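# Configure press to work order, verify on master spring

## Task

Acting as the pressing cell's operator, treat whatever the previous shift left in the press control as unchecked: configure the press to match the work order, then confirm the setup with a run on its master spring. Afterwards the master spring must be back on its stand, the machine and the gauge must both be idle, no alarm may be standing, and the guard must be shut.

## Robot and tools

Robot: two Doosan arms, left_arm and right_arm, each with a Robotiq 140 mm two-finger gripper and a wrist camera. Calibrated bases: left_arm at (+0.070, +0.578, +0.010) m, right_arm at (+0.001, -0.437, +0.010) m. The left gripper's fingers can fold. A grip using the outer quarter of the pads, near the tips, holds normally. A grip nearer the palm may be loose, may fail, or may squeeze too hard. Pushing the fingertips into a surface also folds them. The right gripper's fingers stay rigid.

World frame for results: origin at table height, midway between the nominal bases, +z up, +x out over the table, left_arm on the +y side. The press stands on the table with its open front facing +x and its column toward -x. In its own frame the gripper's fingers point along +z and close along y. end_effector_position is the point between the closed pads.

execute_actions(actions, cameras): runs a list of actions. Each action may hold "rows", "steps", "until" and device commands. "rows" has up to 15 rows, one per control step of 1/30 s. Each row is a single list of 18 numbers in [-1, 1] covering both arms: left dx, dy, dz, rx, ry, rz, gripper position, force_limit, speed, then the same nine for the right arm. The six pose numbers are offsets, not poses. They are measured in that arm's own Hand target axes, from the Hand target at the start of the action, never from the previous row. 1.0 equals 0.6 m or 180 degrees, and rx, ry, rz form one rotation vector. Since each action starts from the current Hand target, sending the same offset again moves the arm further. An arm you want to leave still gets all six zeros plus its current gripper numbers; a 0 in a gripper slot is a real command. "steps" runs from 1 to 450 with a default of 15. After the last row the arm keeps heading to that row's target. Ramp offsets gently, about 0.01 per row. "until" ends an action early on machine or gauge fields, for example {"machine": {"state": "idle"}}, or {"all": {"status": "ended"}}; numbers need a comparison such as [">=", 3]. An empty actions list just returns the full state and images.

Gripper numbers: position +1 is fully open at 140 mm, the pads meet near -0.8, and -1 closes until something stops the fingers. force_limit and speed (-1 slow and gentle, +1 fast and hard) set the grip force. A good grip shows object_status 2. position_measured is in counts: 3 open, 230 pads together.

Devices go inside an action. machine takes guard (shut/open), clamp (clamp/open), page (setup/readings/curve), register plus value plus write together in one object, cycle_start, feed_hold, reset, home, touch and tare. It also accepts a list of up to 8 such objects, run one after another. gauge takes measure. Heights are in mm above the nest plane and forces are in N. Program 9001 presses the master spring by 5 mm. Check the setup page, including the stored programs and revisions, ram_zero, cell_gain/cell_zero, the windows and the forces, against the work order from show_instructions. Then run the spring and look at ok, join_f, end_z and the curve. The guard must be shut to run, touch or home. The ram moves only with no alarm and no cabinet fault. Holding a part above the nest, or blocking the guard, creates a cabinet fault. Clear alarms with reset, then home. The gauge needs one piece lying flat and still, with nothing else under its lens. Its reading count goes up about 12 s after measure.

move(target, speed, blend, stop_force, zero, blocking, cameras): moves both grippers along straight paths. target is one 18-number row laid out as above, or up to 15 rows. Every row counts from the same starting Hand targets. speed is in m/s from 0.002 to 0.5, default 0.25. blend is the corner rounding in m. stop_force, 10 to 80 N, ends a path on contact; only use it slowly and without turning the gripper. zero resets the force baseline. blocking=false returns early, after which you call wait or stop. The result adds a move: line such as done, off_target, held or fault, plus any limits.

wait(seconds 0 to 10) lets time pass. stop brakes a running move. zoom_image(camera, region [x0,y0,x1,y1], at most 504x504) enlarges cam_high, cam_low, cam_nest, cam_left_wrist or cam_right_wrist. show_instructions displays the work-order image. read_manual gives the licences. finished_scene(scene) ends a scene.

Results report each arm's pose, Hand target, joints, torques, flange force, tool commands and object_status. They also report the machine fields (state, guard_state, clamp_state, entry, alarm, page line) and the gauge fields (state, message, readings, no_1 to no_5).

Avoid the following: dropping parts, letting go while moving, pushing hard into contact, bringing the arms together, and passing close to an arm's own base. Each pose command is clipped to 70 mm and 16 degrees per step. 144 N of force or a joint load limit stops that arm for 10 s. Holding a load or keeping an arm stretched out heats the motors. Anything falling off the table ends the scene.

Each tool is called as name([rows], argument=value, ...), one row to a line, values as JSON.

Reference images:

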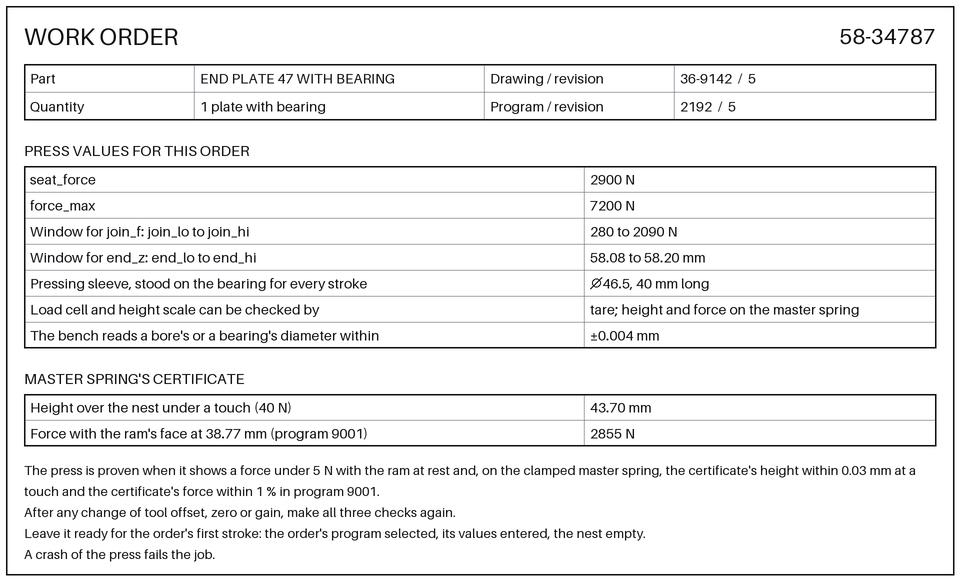

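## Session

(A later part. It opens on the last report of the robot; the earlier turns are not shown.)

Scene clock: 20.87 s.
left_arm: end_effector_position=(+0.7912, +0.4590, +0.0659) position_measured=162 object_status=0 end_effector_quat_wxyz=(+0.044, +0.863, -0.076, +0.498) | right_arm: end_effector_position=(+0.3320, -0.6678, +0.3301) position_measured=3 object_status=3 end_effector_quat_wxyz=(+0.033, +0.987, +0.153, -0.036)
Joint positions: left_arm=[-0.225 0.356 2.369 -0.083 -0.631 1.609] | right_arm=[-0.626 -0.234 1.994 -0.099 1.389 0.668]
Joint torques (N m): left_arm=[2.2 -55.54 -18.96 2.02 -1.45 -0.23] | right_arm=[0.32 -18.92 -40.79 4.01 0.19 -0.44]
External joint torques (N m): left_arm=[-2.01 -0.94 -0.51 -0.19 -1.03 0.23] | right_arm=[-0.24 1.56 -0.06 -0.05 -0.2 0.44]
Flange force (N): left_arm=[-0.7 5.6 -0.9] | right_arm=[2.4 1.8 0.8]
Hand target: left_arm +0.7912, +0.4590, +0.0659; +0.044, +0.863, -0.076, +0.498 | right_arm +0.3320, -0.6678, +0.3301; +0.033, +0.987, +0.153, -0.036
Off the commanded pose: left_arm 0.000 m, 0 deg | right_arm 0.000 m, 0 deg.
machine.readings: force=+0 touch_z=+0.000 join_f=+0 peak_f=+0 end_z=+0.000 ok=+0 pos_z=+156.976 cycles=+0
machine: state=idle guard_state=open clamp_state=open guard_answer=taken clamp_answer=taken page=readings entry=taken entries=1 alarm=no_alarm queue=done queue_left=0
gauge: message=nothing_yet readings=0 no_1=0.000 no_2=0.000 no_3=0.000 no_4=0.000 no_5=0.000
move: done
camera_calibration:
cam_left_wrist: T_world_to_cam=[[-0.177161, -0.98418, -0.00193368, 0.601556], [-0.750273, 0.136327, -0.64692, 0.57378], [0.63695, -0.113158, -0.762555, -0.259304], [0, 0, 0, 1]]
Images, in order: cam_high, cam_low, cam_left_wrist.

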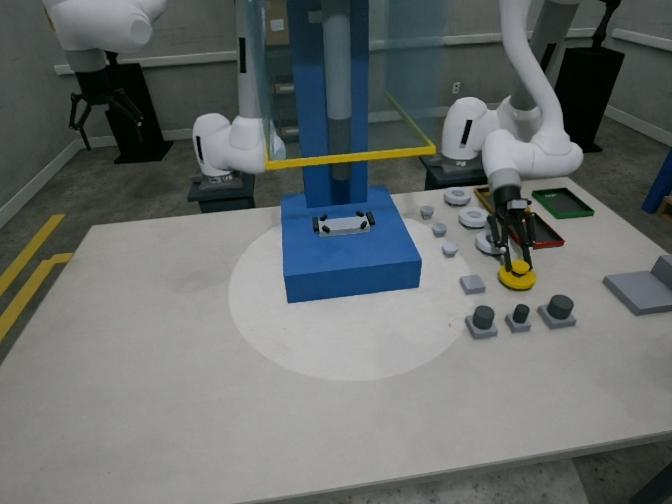

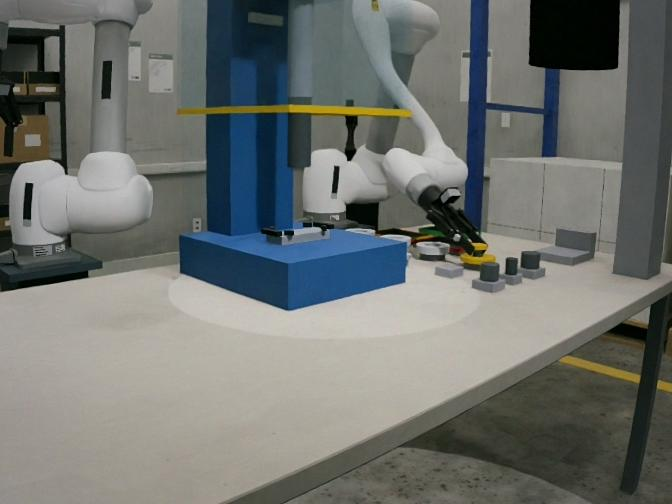

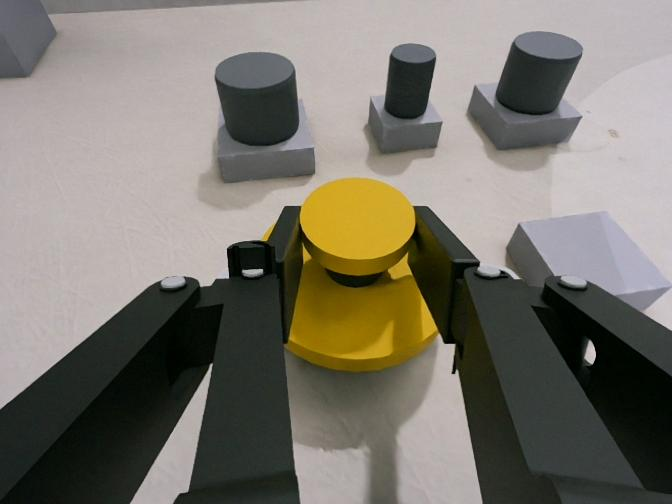

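wait(seconds=0.8, cameras=[])

move(target=[0.0433,0,-0.025,0,0,0,-1,0,-1,0,0,0,0,0,0,1,1,1], speed=0.05, cameras=["cam_low","cam_left_wrist"])

Scene clock: 22.10 s.
left_arm: end_effector_position=(+0.7912, +0.4590, +0.0659) position_measured=162 object_status=2 end_effector_quat_wxyz=(+0.044, +0.863, -0.076, +0.498) | right_arm: end_effector_position=(+0.3320, -0.6678, +0.3301) position_measured=3 object_status=3 end_effector_quat_wxyz=(+0.033, +0.987, +0.153, -0.036)
Joint positions: left_arm=[-0.225 0.356 2.369 -0.083 -0.631 1.609] | right_arm=[-0.626 -0.234 1.994 -0.099 1.389 0.668]
Joint torques (N m): left_arm=[2.48 -55.47 -19.09 1.99 -1.42 -0.16] | right_arm=[0.22 -18.93 -40.75 3.95 0.18 -0.45]
External joint torques (N m): left_arm=[-2.6 -0.91 -0.46 -0.14 -1.06 0.16] | right_arm=[-0.23 2.27 0 0.01 -0.2 0.45]
Flange force (N): left_arm=[-1.0 6.7 -0.9] | right_arm=[3.2 2.6 1.1]
Hand target: left_arm +0.7912, +0.4590, +0.0659; +0.044, +0.863, -0.076, +0.498 | right_arm +0.3320, -0.6678, +0.3301; +0.033, +0.987, +0.153, -0.036
Tool commands: left_gripper/position=-1.0 left_gripper/force_limit=+0.0 left_gripper/speed=-1.0 right_gripper/position=+1.0 right_gripper/force_limit=+1.0 right_gripper/speed=+1.0
Off the commanded pose: left_arm 0.000 m, 0 deg | right_arm 0.000 m, 0 deg.
machine.readings: force=+0 touch_z=+0.000 join_f=+0 peak_f=+0 end_z=+0.000 ok=+0 pos_z=+156.976 cycles=+0
machine: state=idle guard_state=open clamp_state=open guard_answer=taken clamp_answer=taken page=readings entry=taken entries=1 alarm=no_alarm queue=done queue_left=0
gauge: message=nothing_yet readings=0 no_1=0.000 no_2=0.000 no_3=0.000 no_4=0.000 no_5=0.000
wait: 0.80 s; at rest from the start

Scene clock: 22.97 s.
left_arm: end_effector_position=(+0.7912, +0.4590, +0.0959) position_measured=162 object_status=2 end_effector_quat_wxyz=(+0.044, +0.863, -0.076, +0.498) | right_arm: end_effector_position=(+0.3320, -0.6678, +0.3301) position_measured=3 object_status=3 end_effector_quat_wxyz=(+0.033, +0.987, +0.153, -0.036)
Joint positions: left_arm=[-0.225 0.294 2.359 -0.093 -0.559 1.621] | right_arm=[-0.626 -0.234 1.994 -0.099 1.389 0.668]
Joint torques (N m): left_arm=[2.18 -61.93 -25.94 2.31 -4.88 -0.17] | right_arm=[0.32 -18.85 -40.81 3.97 0.18 -0.43]
External joint torques (N m): left_arm=[-2.12 8.93 3.69 -0.19 2.4 0.17] | right_arm=[-0.2 1.6 -0.09 0 -0.2 0.43]
Flange force (N): left_arm=[-9.6 5.5 10.6] | right_arm=[2.5 1.9 0.8]
Hand target: left_arm +0.7912, +0.4590, +0.0959; +0.044, +0.863, -0.076, +0.498 | right_arm +0.3320, -0.6678, +0.3301; +0.033, +0.987, +0.153, -0.036
Off the commanded pose: left_arm 0.000 m, 0 deg | right_arm 0.000 m, 0 deg.
machine.readings: force=+0 touch_z=+0.000 join_f=+0 peak_f=+0 end_z=+0.000 ok=+0 pos_z=+156.976 cycles=+0
machine: state=idle guard_state=open clamp_state=open guard_answer=taken clamp_answer=taken page=readings entry=taken entries=1 alarm=no_alarm queue=done queue_left=0
gauge: message=nothing_yet readings=0 no_1=0.000 no_2=0.000 no_3=0.000 no_4=0.000 no_5=0.000
move: done
camera_calibration:
cam_left_wrist: T_world_to_cam=[[-0.177124, -0.984187, -0.00193204, 0.601626], [-0.750289, 0.1363, -0.646907, 0.593237], [0.63694, -0.113133, -0.762567, -0.236467], [0, 0, 0, 1]]
Images, in order: cam_low, cam_left_wrist.

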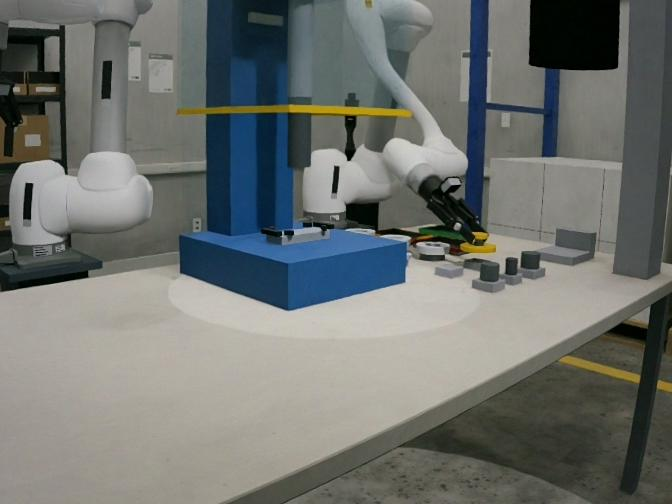

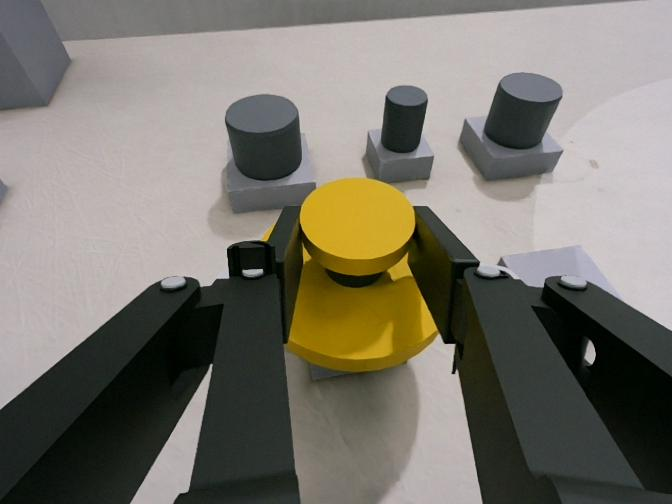

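move([
  [0.1155,0,-0.0667,0,0,0,-1,0,-1,0,0,0,0,0,0,1,1,1],
  [0.0613,0.5578,-0.4078,-0.2887,0,0.1667,-1,0,-1,0,0,0,0,0,0,1,1,1],
], speed=0.22, blend=[0.04,0])

Scene clock: 27.17 s.
left_arm: end_effector_position=(+0.5423, +0.1635, +0.2504) position_measured=162 object_status=2 end_effector_quat_wxyz=(+0.287, +0.709, -0.497, +0.409) | right_arm: end_effector_position=(+0.3320, -0.6678, +0.3301) position_measured=3 object_status=3 end_effector_quat_wxyz=(+0.033, +0.987, +0.153, -0.036)
Joint positions: left_arm=[-0.444 -0.037 2.321 1.525 -0.649 0.509] | right_arm=[-0.626 -0.234 1.994 -0.099 1.389 0.668]
Joint torques (N m): left_arm=[2.43 -41.24 -40.8 -2.31 -2.38 -0.18] | right_arm=[0.15 -18.91 -40.57 3.99 0.19 -0.47]
External joint torques (N m): left_arm=[-2.5 8.07 3.63 1.16 1.16 0.18] | right_arm=[-0.17 1.92 -0.21 -0.04 -0.21 0.47]
Flange force (N): left_arm=[-5.8 -1.2 14.3] | right_arm=[3.1 2.3 0.7]
Hand target: left_arm +0.5423, +0.1635, +0.2504; +0.287, +0.709, -0.497, +0.409 | right_arm +0.3320, -0.6678, +0.3301; +0.033, +0.987, +0.153, -0.036
Off the commanded pose: left_arm 0.000 m, 0 deg | right_arm 0.000 m, 0 deg.
machine.readings: force=+0 touch_z=+0.000 join_f=+0 peak_f=+0 end_z=+0.000 ok=+0 pos_z=+156.976 cycles=+0
machine: state=idle guard_state=open clamp_state=open guard_answer=taken clamp_answer=taken page=readings entry=taken entries=1 alarm=no_alarm queue=done queue_left=0
gauge: message=nothing_yet readings=0 no_1=0.000 no_2=0.000 no_3=0.000 no_4=0.000 no_5=0.000
move: done
camera_calibration:
cam_left_wrist: T_world_to_cam=[[-0.940929, -0.3386, -0.00138473, 0.575434], [-0.257176, 0.717309, -0.647556, 0.184486], [0.220256, -0.608948, -0.762017, 0.313388], [0, 0, 0, 1]]
cam_right_wrist: T_world_to_cam=[[0.329222, -0.942799, 0.052381, -0.747536], [-0.869425, -0.281023, 0.406357, -0.028283], [-0.368393, -0.179323, -0.912211, 0.44446], [0, 0, 0, 1]]

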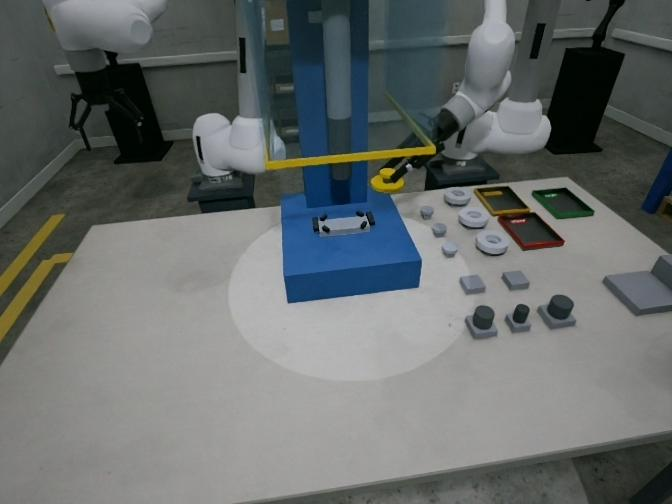

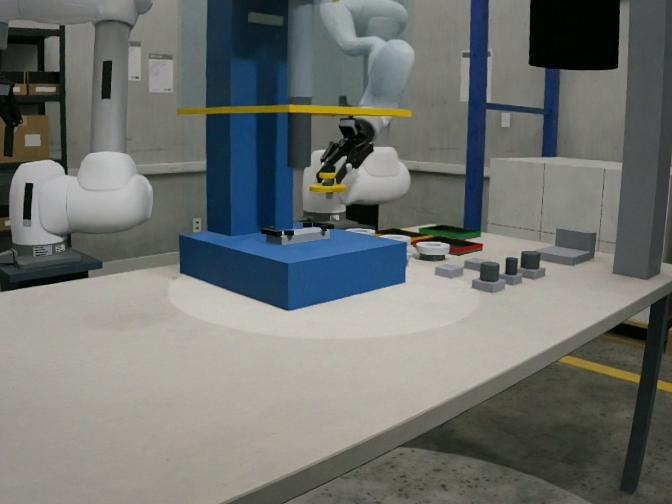

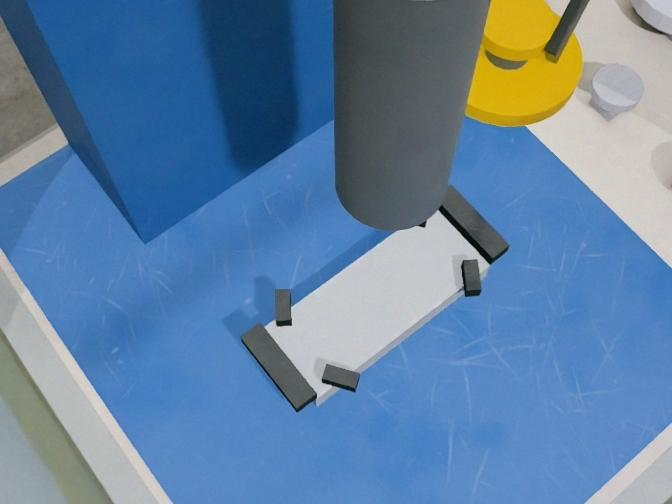

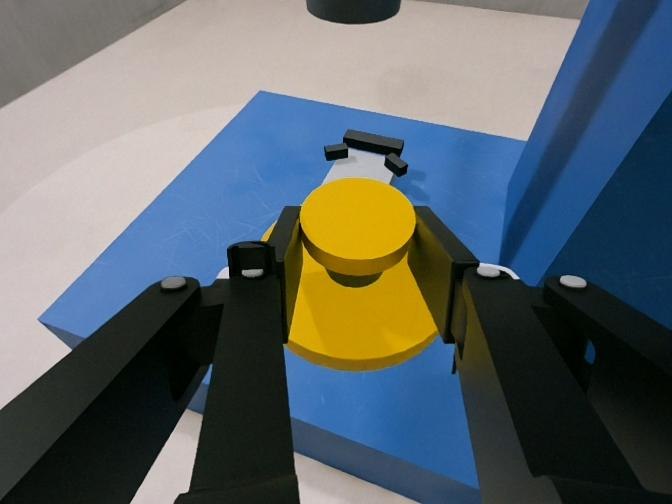

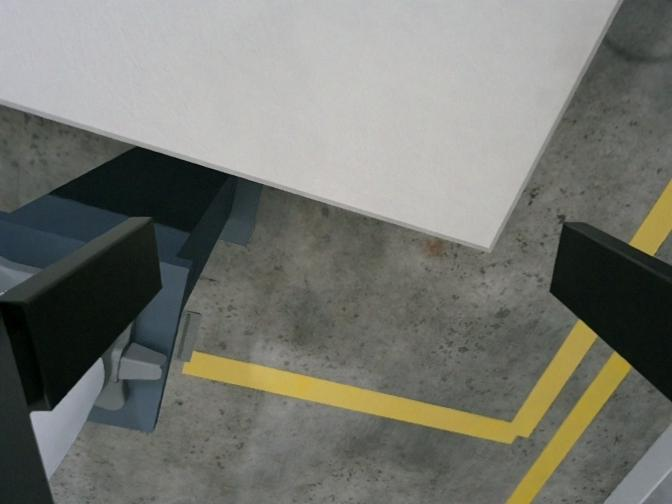

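move([
  [-0.0225,0,0.0857,0,0,0,-1,0,-1,0,0,0,0,0,0,1,1,1],
  [0.0672,0,0.2408,0,0,0,-1,0,-1,0,0,0,0,0,0,1,1,1],
], speed=0.12, blend=[0.01,0], cameras=["cam_high","cam_low","cam_nest","cam_left_wrist"])

zoom_image(camera="cam_low", region=[230, 90, 430, 260])

zoom_image(camera="cam_high", region=[250, 120, 450, 270])

Scene clock: 30.13 s.
left_arm: end_effector_position=(+0.5917, +0.0269, +0.2131) position_measured=162 object_status=2 end_effector_quat_wxyz=(+0.287, +0.709, -0.497, +0.409) | right_arm: end_effector_position=(+0.3320, -0.6678, +0.3301) position_measured=3 object_status=3 end_effector_quat_wxyz=(+0.033, +0.987, +0.153, -0.036)
Joint positions: left_arm=[-0.644 0.178 2.173 1.247 -0.517 0.679] | right_arm=[-0.626 -0.234 1.994 -0.099 1.389 0.668]
Joint torques (N m): left_arm=[2.45 -63.48 -39.6 -0.69 -2.91 -0.24] | right_arm=[0.59 -19.17 -40.77 3.99 0.21 -0.45]
External joint torques (N m): left_arm=[-2.39 9.15 4.06 0.73 1.36 0.24] | right_arm=[-0.47 2.11 -0.05 -0.03 -0.23 0.45]
Flange force (N): left_arm=[-7.6 0.8 13.1] | right_arm=[2.6 2.9 1.1]
Hand target: left_arm +0.5917, +0.0268, +0.2131; +0.287, +0.709, -0.497, +0.409 | right_arm +0.3320, -0.6678, +0.3301; +0.033, +0.987, +0.153, -0.036
Off the commanded pose: left_arm 0.000 m, 0 deg | right_arm 0.000 m, 0 deg.
machine.readings: force=+0 touch_z=+0.000 join_f=+0 peak_f=+0 end_z=+0.000 ok=+0 pos_z=+156.976 cycles=+0
machine: state=idle guard_state=open clamp_state=open guard_answer=taken clamp_answer=taken page=readings entry=taken entries=1 alarm=no_alarm queue=done queue_left=0
gauge: message=nothing_yet readings=0 no_1=0.000 no_2=0.000 no_3=0.000 no_4=0.000 no_5=0.000
move: done
camera_calibration:
cam_left_wrist: T_world_to_cam=[[-0.940931, -0.338596, -0.00137921, 0.575637], [-0.257177, 0.717312, -0.647552, 0.271004], [0.220248, -0.608947, -0.76202, 0.190872], [0, 0, 0, 1]]
Images, in order: cam_high, cam_low, cam_nest, cam_left_wrist.

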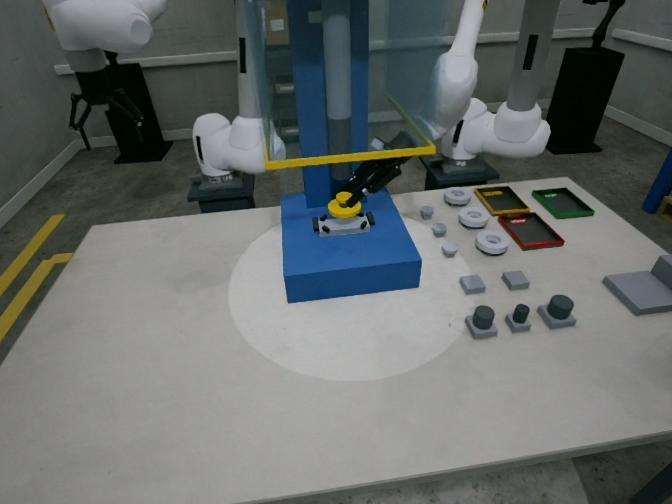

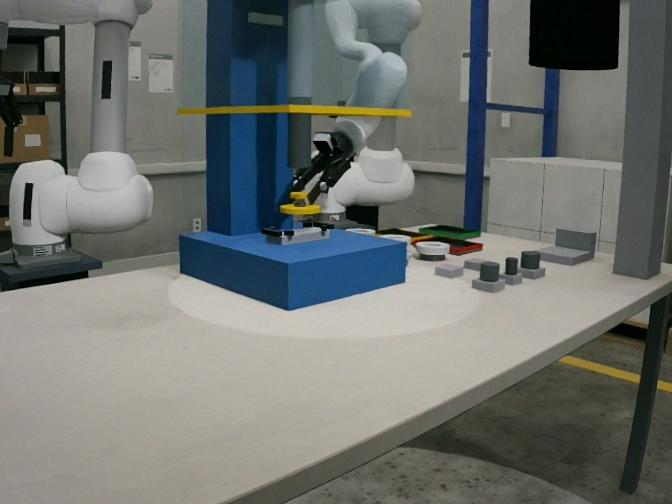

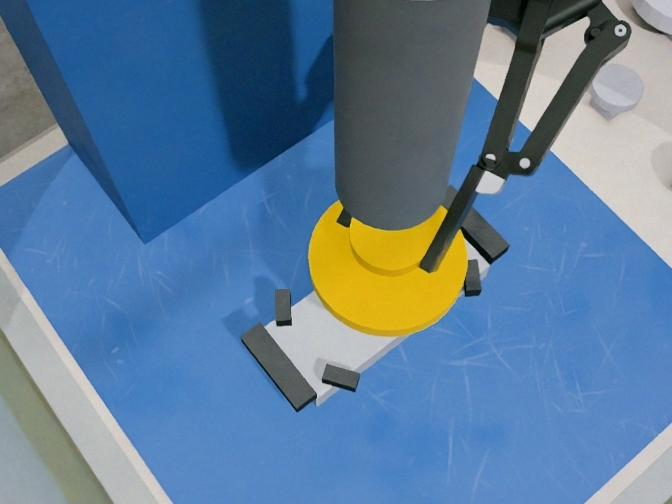

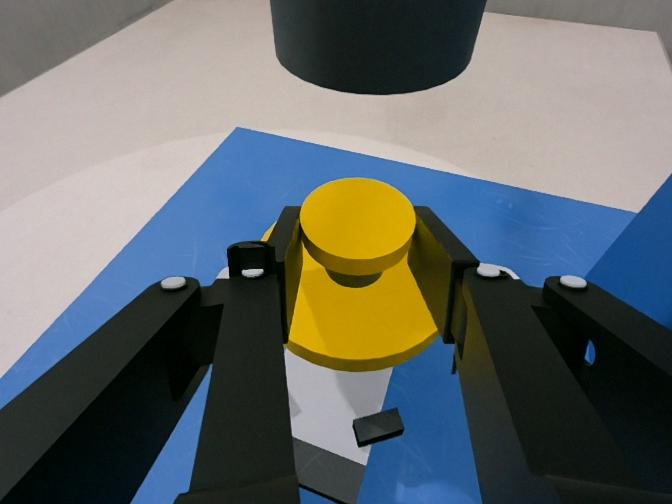

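Scaled by 2.520.

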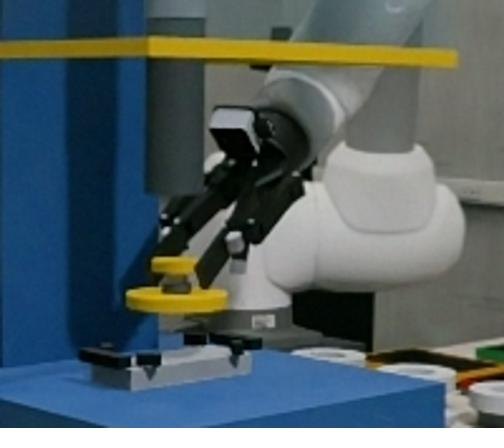

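Scaled by 2.520.

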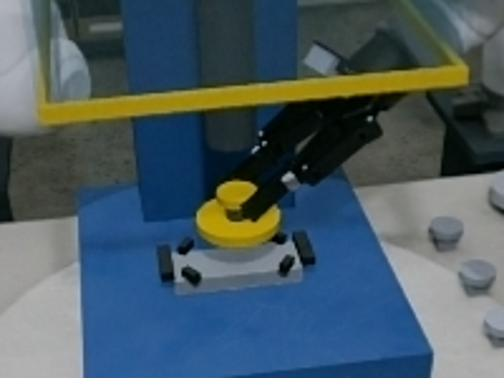

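move(target=[-0.0265,0.0017,0.0207,0,0,0,-1,0,-1,0,0,0,0,0,0,1,1,1], speed=0.06, cameras=["cam_high","cam_low","cam_nest","cam_left_wrist"])

zoom_image(camera="cam_low", region=[230, 170, 370, 260])

zoom_image(camera="cam_high", region=[290, 170, 400, 260])

zoom_image(camera="cam_nest", region=[220, 170, 520, 420])

Scene clock: 32.67 s.
left_arm: end_effector_position=(+0.5917, +0.0238, +0.1931) position_measured=162 object_status=2 end_effector_quat_wxyz=(+0.287, +0.709, -0.497, +0.409) | right_arm: end_effector_position=(+0.3320, -0.6678, +0.3301) position_measured=3 object_status=3 end_effector_quat_wxyz=(+0.033, +0.987, +0.153, -0.036)
Joint positions: left_arm=[-0.648 0.209 2.185 1.173 -0.529 0.76] | right_arm=[-0.626 -0.234 1.994 -0.099 1.389 0.668]
Joint torques (N m): left_arm=[2.31 -65.05 -37.92 -0.4 -3.36 -0.2] | right_arm=[0.2 -19.29 -40.84 3.98 0.2 -0.46]
External joint torques (N m): left_arm=[-2.21 8.75 3.56 0.64 1.64 0.19] | right_arm=[-0.3 2.35 0.06 -0.03 -0.22 0.46]
Flange force (N): left_arm=[-6.9 0.7 12.7] | right_arm=[3.1 2.8 1.3]
Hand target: left_arm +0.5917, +0.0239, +0.1931; +0.287, +0.709, -0.497, +0.409 | right_arm +0.3320, -0.6678, +0.3301; +0.033, +0.987, +0.153, -0.036
Off the commanded pose: left_arm 0.000 m, 0 deg | right_arm 0.000 m, 0 deg.
machine.readings: force=+0 touch_z=+0.000 join_f=+0 peak_f=+0 end_z=+0.000 ok=+0 pos_z=+156.976 cycles=+0
machine: state=idle guard_state=open clamp_state=open guard_answer=taken clamp_answer=taken page=readings entry=taken entries=1 alarm=no_alarm queue=done queue_left=0
gauge: message=nothing_yet readings=0 no_1=0.000 no_2=0.000 no_3=0.000 no_4=0.000 no_5=0.000
move: done
camera_calibration:
cam_left_wrist: T_world_to_cam=[[-0.940942, -0.338565, -0.00137912, 0.574579], [-0.25715, 0.717312, -0.647562, 0.260215], [0.220231, -0.608964, -0.762012, 0.173827], [0, 0, 0, 1]]
Images, in order: cam_high, cam_low, cam_nest, cam_left_wrist.

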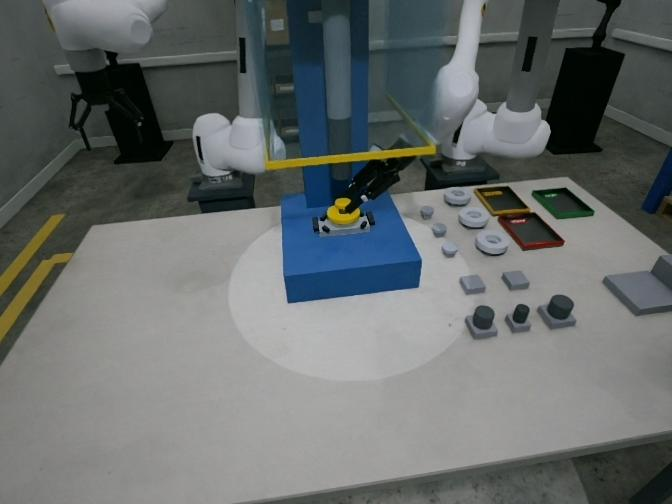

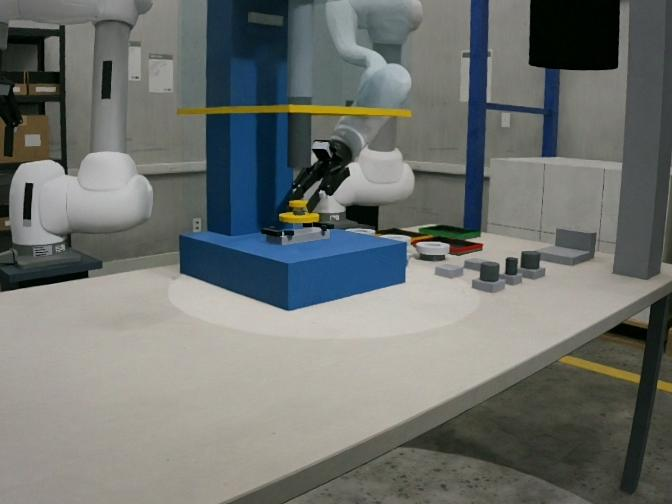

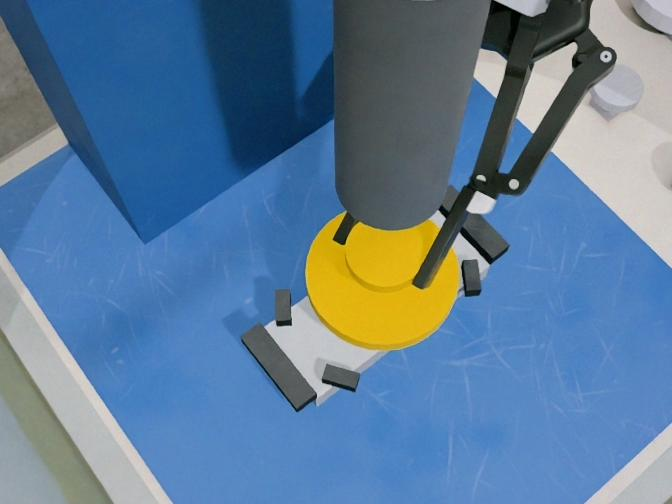

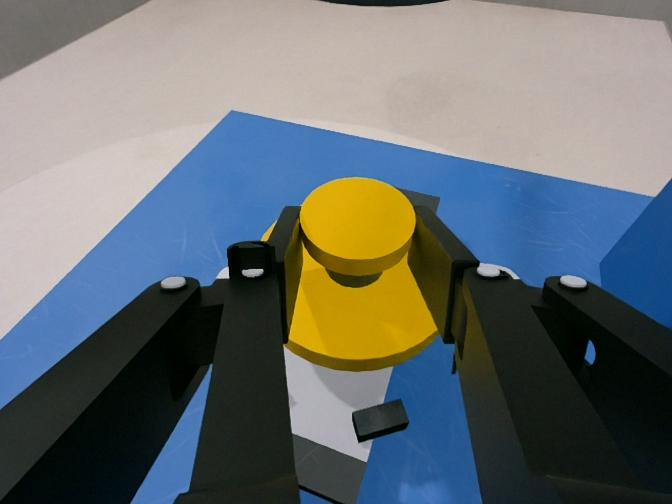

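Scaled by 3.600.

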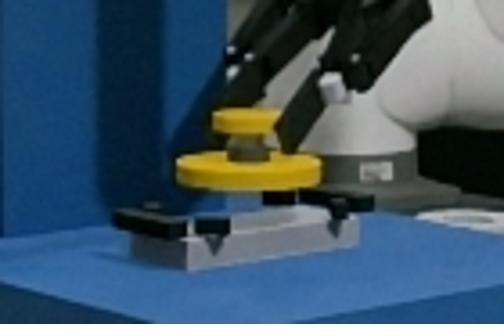

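Scaled by 4.582.

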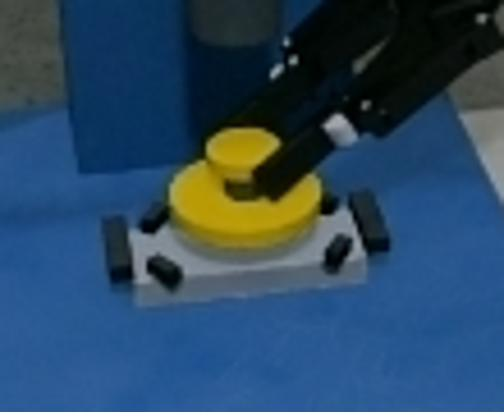

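Scaled by 1.680.

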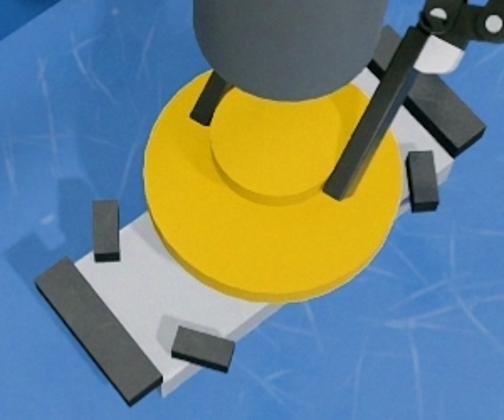

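move(target=[-0.0289,0,0.0167,0,0,0,-1,0,-1,0,0,0,0,0,0,1,1,1], speed=0.05, stop_force=15, cameras=["cam_high","cam_low","cam_nest"])

zoom_image(camera="cam_low", region=[230, 170, 370, 260])

zoom_image(camera="cam_high", region=[290, 170, 400, 260])

zoom_image(camera="cam_nest", region=[220, 170, 520, 420])

Scene clock: 34.63 s.
left_arm: end_effector_position=(+0.5917, +0.0238, +0.1731) position_measured=162 object_status=2 end_effector_quat_wxyz=(+0.287, +0.709, -0.497, +0.409) | right_arm: end_effector_position=(+0.3320, -0.6678, +0.3301) position_measured=3 object_status=3 end_effector_quat_wxyz=(+0.033, +0.987, +0.153, -0.036)
Joint positions: left_arm=[-0.648 0.239 2.198 1.108 -0.547 0.836] | right_arm=[-0.626 -0.234 1.994 -0.099 1.389 0.668]
Joint torques (N m): left_arm=[2.56 -67.21 -36.7 -0.24 -3.56 -0.22] | right_arm=[0.63 -18.9 -40.8 3.98 0.17 -0.46]
External joint torques (N m): left_arm=[-2.47 9.31 3.96 0.64 1.73 0.22] | right_arm=[-0.58 1.99 0.05 -0.03 -0.18 0.46]
Flange force (N): left_arm=[-8.2 1.3 13.3] | right_arm=[2.2 2.8 1.2]
Hand target: left_arm +0.5917, +0.0238, +0.1731; +0.287, +0.709, -0.497, +0.409 | right_arm +0.3320, -0.6678, +0.3301; +0.033, +0.987, +0.153, -0.036
Off the commanded pose: left_arm 0.000 m, 0 deg | right_arm 0.000 m, 0 deg.
machine.readings: force=+0 touch_z=+0.000 join_f=+0 peak_f=+0 end_z=+0.000 ok=+0 pos_z=+156.976 cycles=+0
machine: state=idle guard_state=open clamp_state=open guard_answer=taken clamp_answer=taken page=readings entry=taken entries=1 alarm=no_alarm queue=done queue_left=0
gauge: message=nothing_yet readings=0 no_1=0.000 no_2=0.000 no_3=0.000 no_4=0.000 no_5=0.000
move: done
Images, in order: cam_high, cam_low, cam_nest.

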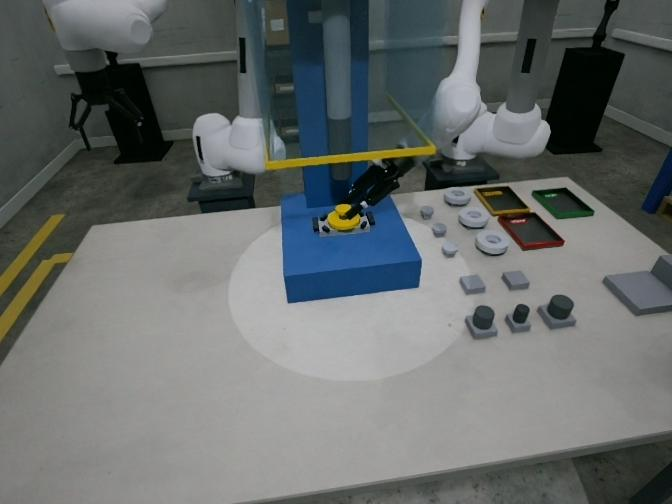

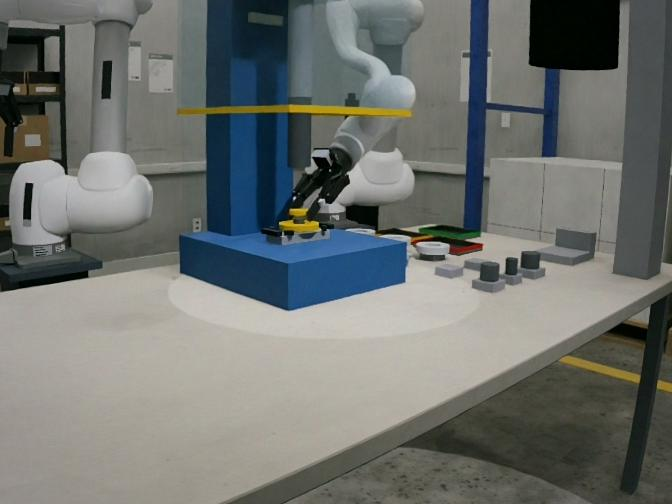

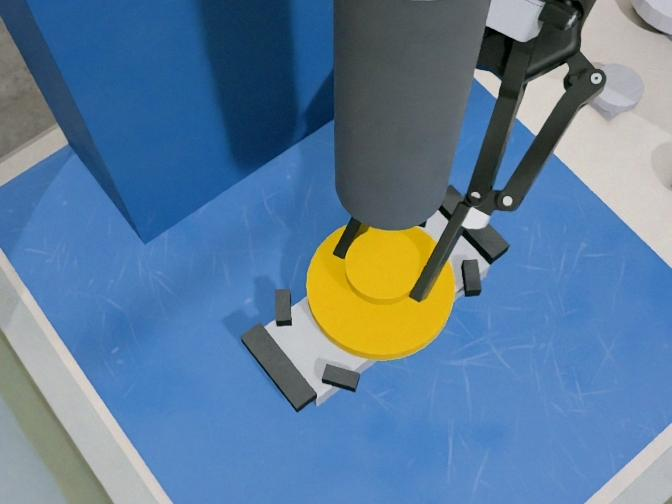

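Scaled by 3.600.

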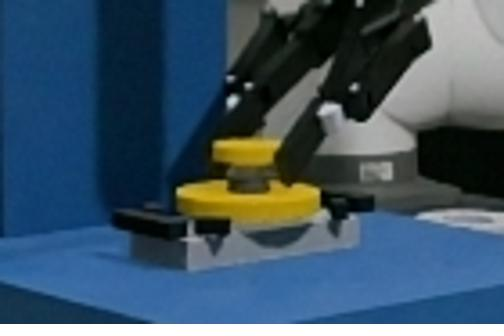

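Scaled by 4.582.

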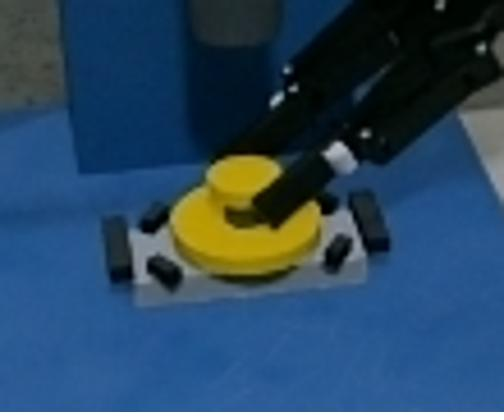

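Scaled by 1.680.

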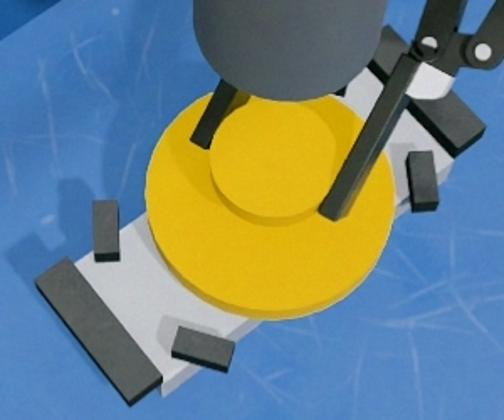

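move(target=[-0.0353,0.0006,0.0221,0,0,0,-1,0,-1,0,0,0,0,0,0,1,1,1], speed=0.012, stop_force=10, cameras=["cam_high","cam_low","cam_nest"])

zoom_image(camera="cam_low", region=[230, 170, 370, 260])

zoom_image(camera="cam_nest", region=[220, 170, 520, 420])

Scene clock: 36.53 s.
left_arm: end_effector_position=(+0.5917, +0.0234, +0.1640) position_measured=162 object_status=2 end_effector_quat_wxyz=(+0.288, +0.709, -0.497, +0.409) | right_arm: end_effector_position=(+0.3320, -0.6678, +0.3301) position_measured=3 object_status=3 end_effector_quat_wxyz=(+0.033, +0.987, +0.153, -0.036)
Joint positions: left_arm=[-0.649 0.253 2.203 1.078 -0.556 0.87] | right_arm=[-0.626 -0.234 1.994 -0.099 1.389 0.668]
Joint torques (N m): left_arm=[-0.62 -54.58 -28.94 1.42 -0.78 -0.1] | right_arm=[0.54 -19.13 -40.67 4 0.19 -0.45]
External joint torques (N m): left_arm=[0.58 -4.17 -3.24 -0.94 -1.12 0.1] | right_arm=[-0.52 2.09 -0.14 -0.04 -0.21 0.45]
Flange force (N): left_arm=[3.3 0.4 -2.3] | right_arm=[2.5 3.0 0.9]
Hand target: left_arm +0.5917, +0.0234, +0.1639; +0.288, +0.709, -0.497, +0.409 (not the last commanded pose) | right_arm +0.3320, -0.6678, +0.3301; +0.033, +0.987, +0.153, -0.036
Off the commanded pose: left_arm 0.016 m, 0 deg | right_arm 0.000 m, 0 deg.
machine.readings: force=+0 touch_z=+0.000 join_f=+0 peak_f=+0 end_z=+0.000 ok=+0 pos_z=+156.976 cycles=+0
machine: state=idle guard_state=open clamp_state=open guard_answer=taken clamp_answer=taken page=readings entry=taken entries=1 alarm=no_alarm queue=done queue_left=0
gauge: message=nothing_yet readings=0 no_1=0.000 no_2=0.000 no_3=0.000 no_4=0.000 no_5=0.000
move: contact (left_arm)
Images, in order: cam_high, cam_low, cam_nest.

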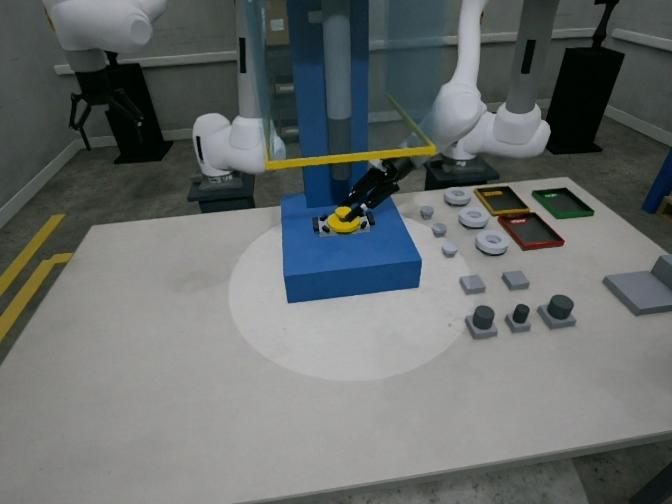

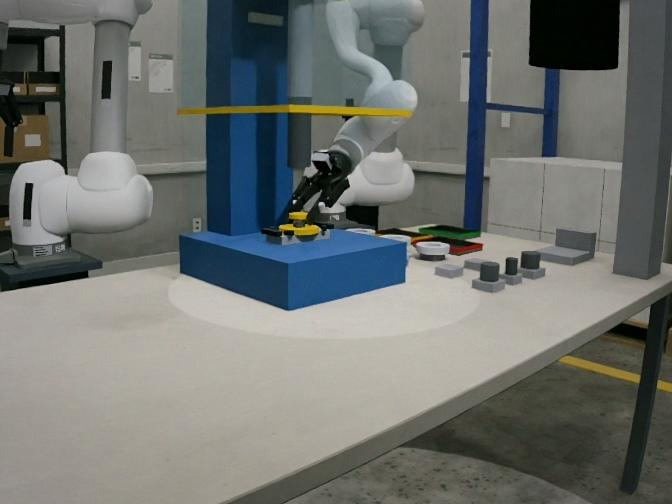

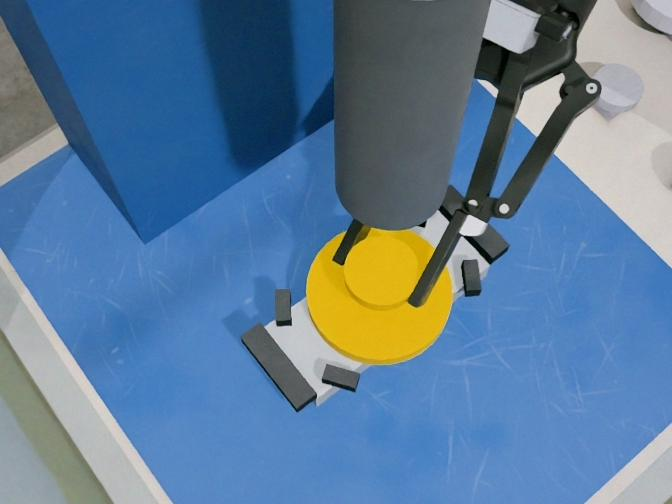

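Scaled by 3.600.

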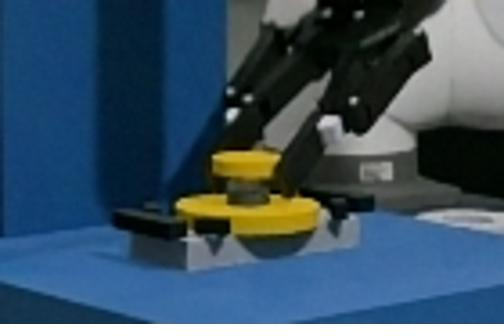

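Scaled by 1.680.

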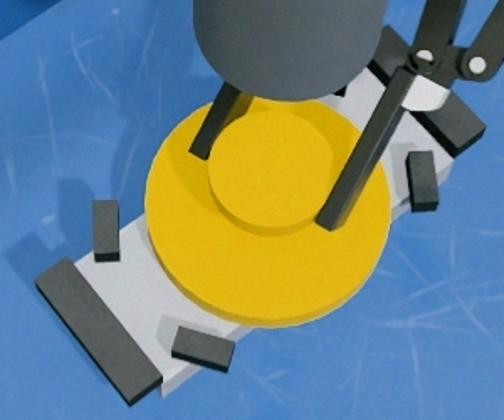

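move([
  [0,0,0,0,0,0,0.25,0,-0.5,0,0,0,0,0,0,1,1,1],
  [-0.0322,-0.0007,-0.0958,0,0,0,0.25,0,-0.5,0,0,0,0,0,0,1,1,1],
  [-0.115,-0.1043,-0.3323,0,0,0,0.25,0,-0.5,0,0,0,0,0,0,1,1,1],
], speed=[0.1,0.1,0.2], blend=[0,0.01,0])

zoom_image(camera="cam_low", region=[230, 170, 370, 260])

Scene clock: 39.90 s.
left_arm: end_effector_position=(+0.5800, +0.2395, +0.2037) position_measured=98 object_status=3 end_effector_quat_wxyz=(+0.288, +0.709, -0.497, +0.409) | right_arm: end_effector_position=(+0.3320, -0.6678, +0.3301) position_measured=3 object_status=3 end_effector_quat_wxyz=(+0.033, +0.987, +0.153, -0.036)
Joint positions: left_arm=[-0.237 0.062 2.337 1.546 -0.802 0.673] | right_arm=[-0.626 -0.234 1.994 -0.099 1.389 0.668]
Joint torques (N m): left_arm=[2.27 -43.06 -33.07 -1.2 -1.49 -0.19] | right_arm=[0.23 -19.15 -40.77 4.02 0.2 -0.45]
External joint torques (N m): left_arm=[-2.29 2.88 -0.57 -0.11 -0.06 0.19] | right_arm=[-0.07 1.62 -0.1 -0.06 -0.21 0.45]
Flange force (N): left_arm=[-0.9 -1.5 8.9] | right_arm=[2.8 1.7 0.7]
Hand target: left_arm +0.5800, +0.2395, +0.2037; +0.288, +0.709, -0.497, +0.409 | right_arm +0.3320, -0.6678, +0.3301; +0.033, +0.987, +0.153, -0.036
Off the commanded pose: left_arm 0.000 m, 0 deg | right_arm 0.000 m, 0 deg.
machine.readings: force=+0 touch_z=+0.000 join_f=+0 peak_f=+0 end_z=+0.000 ok=+0 pos_z=+156.976 cycles=+0
machine: state=idle guard_state=open clamp_state=open guard_answer=taken clamp_answer=taken page=readings entry=taken entries=1 alarm=no_alarm queue=done queue_left=0
gauge: message=nothing_yet readings=0 no_1=0.000 no_2=0.000 no_3=0.000 no_4=0.000 no_5=0.000
move: done
camera_calibration:
cam_left_wrist: T_world_to_cam=[[-0.94098, -0.338459, -0.00132847, 0.636572], [-0.257013, 0.717087, -0.647866, 0.109417], [0.220229, -0.609288, -0.761753, 0.315818], [0, 0, 0, 1]]
cam_right_wrist: T_world_to_cam=[[0.329221, -0.942799, 0.0523808, -0.747536], [-0.869425, -0.281023, 0.406358, -0.028283], [-0.368393, -0.179323, -0.912211, 0.44446], [0, 0, 0, 1]]

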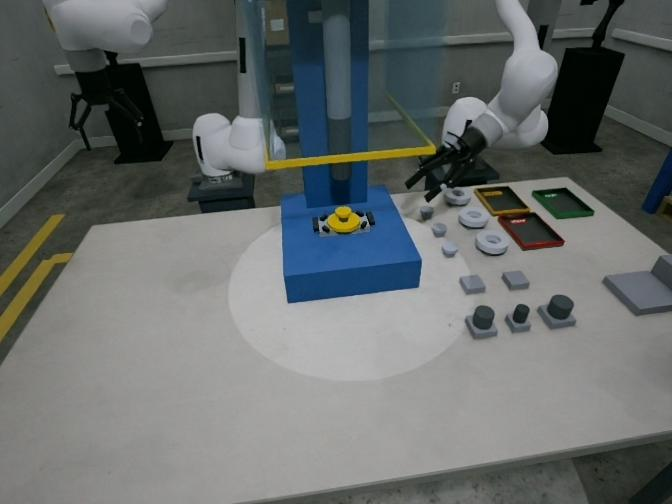

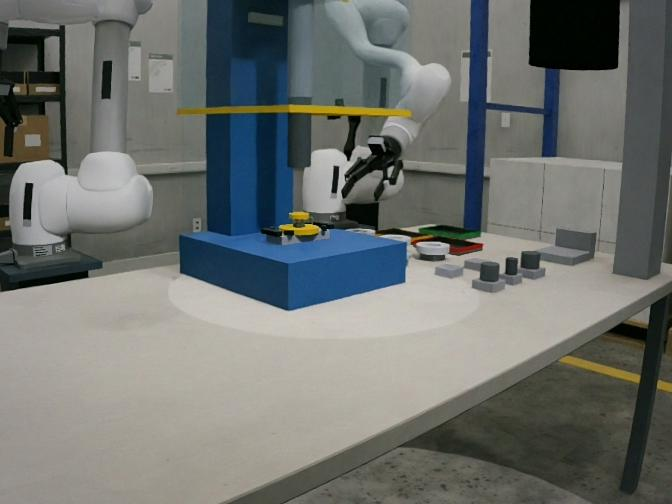

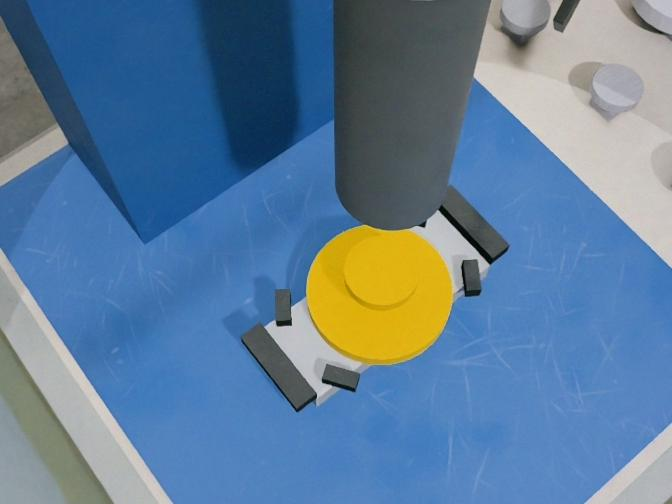

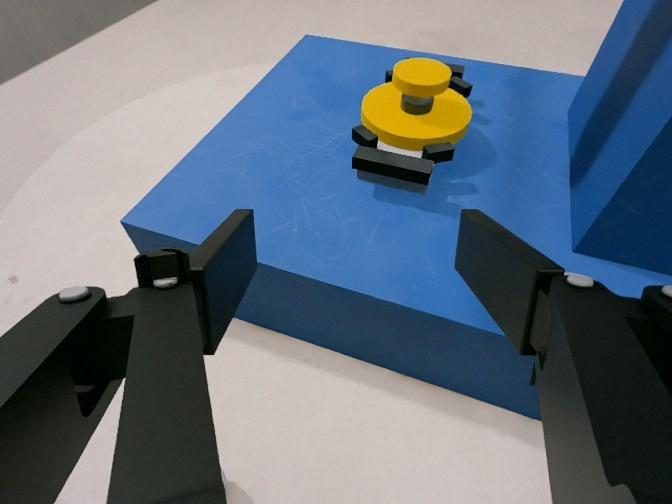

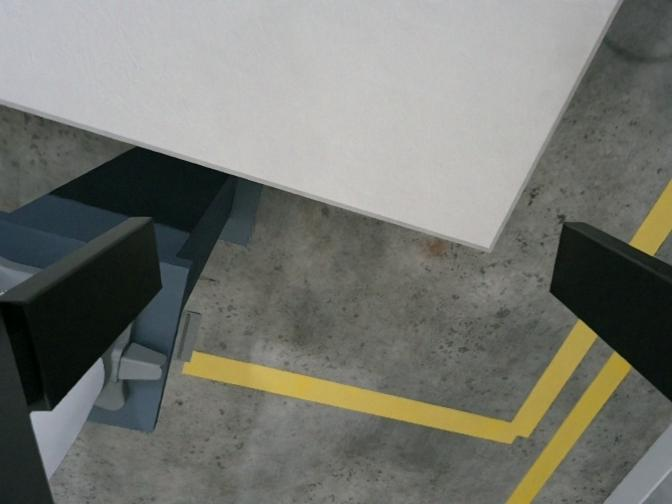

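Scaled by 3.600.

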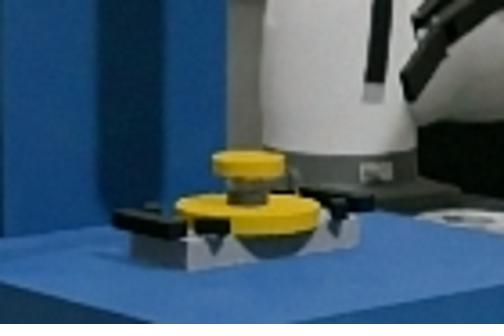

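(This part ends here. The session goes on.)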